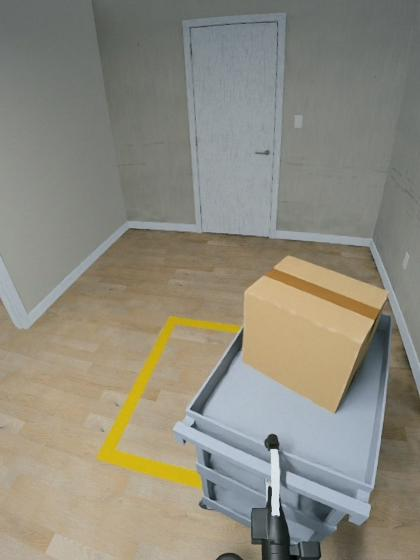

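Call:
move(blocking=false, r1={"base": {"strafe_m": -0.33}, "pace": "slow"}, cameras=[])

Call:
wait(seconds=6, cameras=[])

Call:
move(blocking=false, r1={"base": {"rotate_rad": 0.3}, "pace": "slow"}, cameras=[])

Call:
wait(seconds=6, cameras=["r1_head_camera"])

Scene clock: 1801.03 s.
move: r1 moving
r1.base_odometry: x=+0.330 y=+1.353 heading=+2.569
r1.turned_by_wheels: +0.000
r1.turned_by_imu: +0.000
r1.base_tilt: forward=-1.6 right=+1.3
r1.lidar_m: 0.39 0.49 1.89 1.88 1.84 1.52 1.52 1.04 0.87 0.87 0.38 0.35
r1.base_status: strafe_m moving
r1.joint_positions: lift_m=+0.665 arm_m=+0.000 wrist_yaw_rad=-0.007 wrist_pitch_rad=+0.012 wrist_roll_rad=+1.569 gripper_m=-0.030
r1.joint_status: not commanded
r1.measured_speeds: translate_m=+0.000 strafe_m=-0.056 rotate_rad=+0.002 lift_m=+0.000 arm_m=+0.000 wrist_yaw_rad=+0.000 wrist_pitch_rad=+0.000 wrist_roll_rad=+0.000
r1.motor_effort: lift_m=+17(17) arm_m=+4(4) wheel_0=+9(9) wheel_1=-6(7) wheel_2=-3(5)
r1.servo_current: wrist_yaw_rad=46(59) wrist_pitch_rad=65(78) wrist_roll_rad=46(72) gripper_m=98(104)
r1.hand_pose: x=+0.4586 y=-0.0894 z=+0.8400 quat_wxyz=(+0.708, +0.707, +0.002, -0.007) (m; r1's base frame)
r1.wrist_depth_mm: 370 368 - 137 138 - - / 330 336 - 145 146 - - / 379 366 - 152 155 - - / - 404 - 163 165 - - / - 455 103 175 175 - - / - - 112 187 186 166 - / - 168 120 196 200 163 -
r2: as last shown
r2.lidar_m: 1.28 0.35 1.87 3.22 3.37 4.60 - 2.17 1.57 1.52 1.56 1.35
r2.servo_current: wrist_yaw_rad=85(91) wrist_pitch_rad=46(46) wrist_roll_rad=33(65) gripper_m=111(117)
r2.contact_limits: strafe_m 0.8
r2.wrist_depth_mm: - - 221 167 312 364 - / - 202 217 167 312 370 - / - 202 219 167 315 366 - / - 204 220 168 315 370 - / - 203 220 169 319 373 - / - 208 208 169 178 375 - / - - 216 - 330 353 -
pictures: none
No camera images: "cameras" was empty.

Scene clock: 1804.97 s.
earlier move: r1 done
r1.base_odometry: x=+0.501 y=+1.618 heading=+2.569
r1.turned_by_wheels: +0.001
r1.turned_by_imu: +0.000
r1.base_tilt: forward=-1.6 right=+1.3
r1.lidar_m: 0.38 0.39 2.21 2.21 1.92 1.61 1.28 0.69 0.57 0.54 0.64 0.36
r1.base_status: done
r1.joint_positions: lift_m=+0.665 arm_m=+0.000 wrist_yaw_rad=+0.005 wrist_pitch_rad=+0.012 wrist_roll_rad=+1.570 gripper_m=-0.030
r1.joint_status: not commanded
r1.measured_speeds: all 0
r1.motor_effort: lift_m=+17(17) arm_m=-4(4) wheel_0=+5(12) wheel_1=-3(9) wheel_2=+4(5)
r1.servo_current: wrist_yaw_rad=72(72) wrist_pitch_rad=59(78) wrist_roll_rad=46(72) gripper_m=98(104)
r1.hand_pose: x=+0.4597 y=-0.0859 z=+0.8400 quat_wxyz=(+0.707, +0.707, +0.006, -0.002) (m; r1's base frame)
r1.wrist_depth_mm: - - 114 172 174 1576 - / - - 117 176 177 - - / 404 373 118 179 181 - - / - 389 121 183 185 - - / - 407 - 187 187 - - / - 430 - 190 191 166 - / - 169 138 193 195 159 -
r2.base_odometry: x=-4.070 y=+0.207 heading=-2.122
r2.turned_by_wheels: +0.000
r2.turned_by_imu: +0.001
r2.base_tilt: forward=-0.6 right=+0.1
r2.lidar_m: 1.29 0.36 1.92 3.24 3.38 4.59 - 2.16 1.58 1.50 1.58 1.36
r2.base_status: not commanded
r2.joint_positions: lift_m=+0.920 arm_m=+0.000 wrist_yaw_rad=+1.064 wrist_pitch_rad=+0.001 wrist_roll_rad=+0.000 gripper_m=-0.026
r2.joint_status: not commanded
r2.measured_speeds: all 0
r2.motor_effort: lift_m=+20(21) arm_m=-5(6) wheel_0=+1(2) wheel_1=-11(12) wheel_2=+14(14)
r2.servo_current: wrist_yaw_rad=91(104) wrist_pitch_rad=39(46) wrist_roll_rad=39(65) gripper_m=111(117)
r2.contact_limits: strafe_m 0.8
r2.hand_pose: x=+0.3873 y=+0.2098 z=+1.0977 quat_wxyz=(+0.862, +0.000, +0.000, +0.507) (m; r2's base frame)
r2.wrist_depth_mm: - - 220 167 310 370 - / - 201 217 167 312 368 - / - 202 219 168 314 368 - / - 203 220 168 315 368 - / - 204 220 168 317 373 - / - 208 208 169 179 373 - / - - 216 - 330 351 -
wait: 3.93 of 6 s (r1 has come to rest)
pictures: none
No camera images: "cameras" was empty.

Scene clock: 1805.47 s.
move: r1 moving
r1.base_odometry: x=+0.501 y=+1.618 heading=+2.693
r1.turned_by_wheels: +0.124
r1.turned_by_imu: +0.124
r1.base_tilt: forward=-1.6 right=+1.3
r1.lidar_m: 0.36 0.45 2.19 2.23 1.80 1.61 1.05 0.63 0.56 0.56 0.45 0.37
r1.base_status: rotate_rad moving
r1.joint_positions: lift_m=+0.665 arm_m=+0.000 wrist_yaw_rad=-0.008 wrist_pitch_rad=+0.012 wrist_roll_rad=+1.570 gripper_m=-0.030
r1.joint_status: not commanded
r1.measured_speeds: translate_m=-0.001 strafe_m=+0.001 rotate_rad=+0.479 lift_m=+0.000 arm_m=+0.000 wrist_yaw_rad=-0.036 wrist_pitch_rad=+0.000 wrist_roll_rad=+0.000
r1.motor_effort: lift_m=+17(17) arm_m=-3(4) wheel_0=-13(13) wheel_1=-8(8) wheel_2=-10(10)
r1.servo_current: wrist_yaw_rad=72(72) wrist_pitch_rad=72(72) wrist_roll_rad=39(59) gripper_m=111(111)
r1.hand_pose: x=+0.4585 y=-0.0899 z=+0.8400 quat_wxyz=(+0.707, +0.707, +0.001, -0.007) (m; r1's base frame)
r1.wrist_depth_mm: - - 109 166 167 1661 - / - 496 112 171 173 - - / 370 368 114 176 177 - - / - 394 118 181 182 - - / - 418 122 186 188 - - / - 436 - 191 191 162 - / - 473 128 195 198 1430 -
r2: as last shown
r2.turned_by_imu: +0.000
r2.base_tilt: forward=-0.6 right=+0.0
r2.lidar_m: 1.27 0.36 1.88 3.23 3.40 4.60 - 2.18 1.59 1.51 1.58 1.36
r2.motor_effort: lift_m=+20(21) arm_m=-6(6) wheel_0=+1(1) wheel_1=-11(12) wheel_2=+13(14)
r2.servo_current: wrist_yaw_rad=91(98) wrist_pitch_rad=39(39) wrist_roll_rad=46(52) gripper_m=117(117)
r2.contact_limits: strafe_m 0.8
r2.wrist_depth_mm: - - 221 167 310 368 - / - 202 218 167 310 366 - / - 202 219 168 314 368 - / - 202 220 168 314 370 - / - 203 220 169 317 373 - / - 208 207 169 178 370 - / - - 216 - 330 351 -
pictures: none
No camera images: "cameras" was empty.

Scene clock: 1806.37 s.
earlier move: r1 done
r1.base_odometry: x=+0.501 y=+1.618 heading=+2.868
r1.turned_by_wheels: +0.175
r1.turned_by_imu: +0.175
r1.base_tilt: forward=-1.6 right=+1.3
r1.lidar_m: 0.40 2.53 2.19 2.31 1.67 1.59 0.85 0.59 0.56 0.59 0.37 0.32
r1.base_status: done
r1.joint_positions: lift_m=+0.665 arm_m=+0.000 wrist_yaw_rad=-0.009 wrist_pitch_rad=+0.012 wrist_roll_rad=+1.570 gripper_m=-0.030
r1.joint_status: not commanded
r1.measured_speeds: all 0
r1.motor_effort: lift_m=+17(17) arm_m=+3(4) wheel_0=-3(15) wheel_1=-4(8) wheel_2=-7(11)
r1.servo_current: wrist_yaw_rad=65(85) wrist_pitch_rad=59(72) wrist_roll_rad=39(59) gripper_m=104(111)
r1.hand_pose: x=+0.4585 y=-0.0900 z=+0.8400 quat_wxyz=(+0.707, +0.707, +0.001, -0.007) (m; r1's base frame)
r1.wrist_depth_mm: 312 310 - 131 132 - - / 334 336 - 140 139 - - / 387 375 - 148 152 - - / - 418 - 161 163 - - / - 477 102 175 176 1808 - / - - 111 187 188 166 - / - 168 120 202 207 163 -
r2.base_odometry: x=-4.070 y=+0.207 heading=-2.122
r2.turned_by_wheels: +0.000
r2.turned_by_imu: +0.000
r2.base_tilt: forward=-0.6 right=+0.0
r2.lidar_m: 1.28 0.35 1.91 3.23 3.39 4.62 - 2.16 1.60 1.53 1.59 1.36
r2.base_status: not commanded
r2.joint_positions: lift_m=+0.920 arm_m=+0.000 wrist_yaw_rad=+1.064 wrist_pitch_rad=+0.001 wrist_roll_rad=+0.000 gripper_m=-0.026
r2.joint_status: not commanded
r2.measured_speeds: all 0
r2.motor_effort: lift_m=+20(21) arm_m=-5(6) wheel_0=+1(1) wheel_1=-12(12) wheel_2=+13(14)
r2.servo_current: wrist_yaw_rad=85(104) wrist_pitch_rad=39(46) wrist_roll_rad=59(59) gripper_m=117(117)
r2.contact_limits: strafe_m 0.8
r2.hand_pose: x=+0.3873 y=+0.2098 z=+1.0977 quat_wxyz=(+0.862, +0.000, +0.000, +0.507) (m; r2's base frame)
r2.wrist_depth_mm: - - 222 167 312 366 - / - 202 217 167 314 368 - / - 203 219 167 314 368 - / - 203 220 168 315 373 - / - 204 221 168 317 373 - / - 207 208 169 179 373 - / - - 216 - 332 353 -
wait: 0.90 of 6 s (r1 has come to rest)
pictures: r1_head_camera
Images, in order (width x height): r1_head_camera 420x560.

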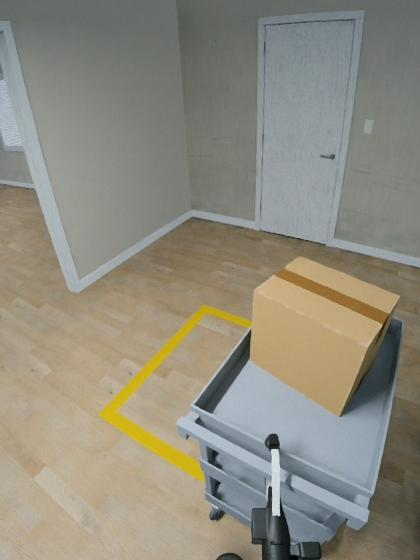

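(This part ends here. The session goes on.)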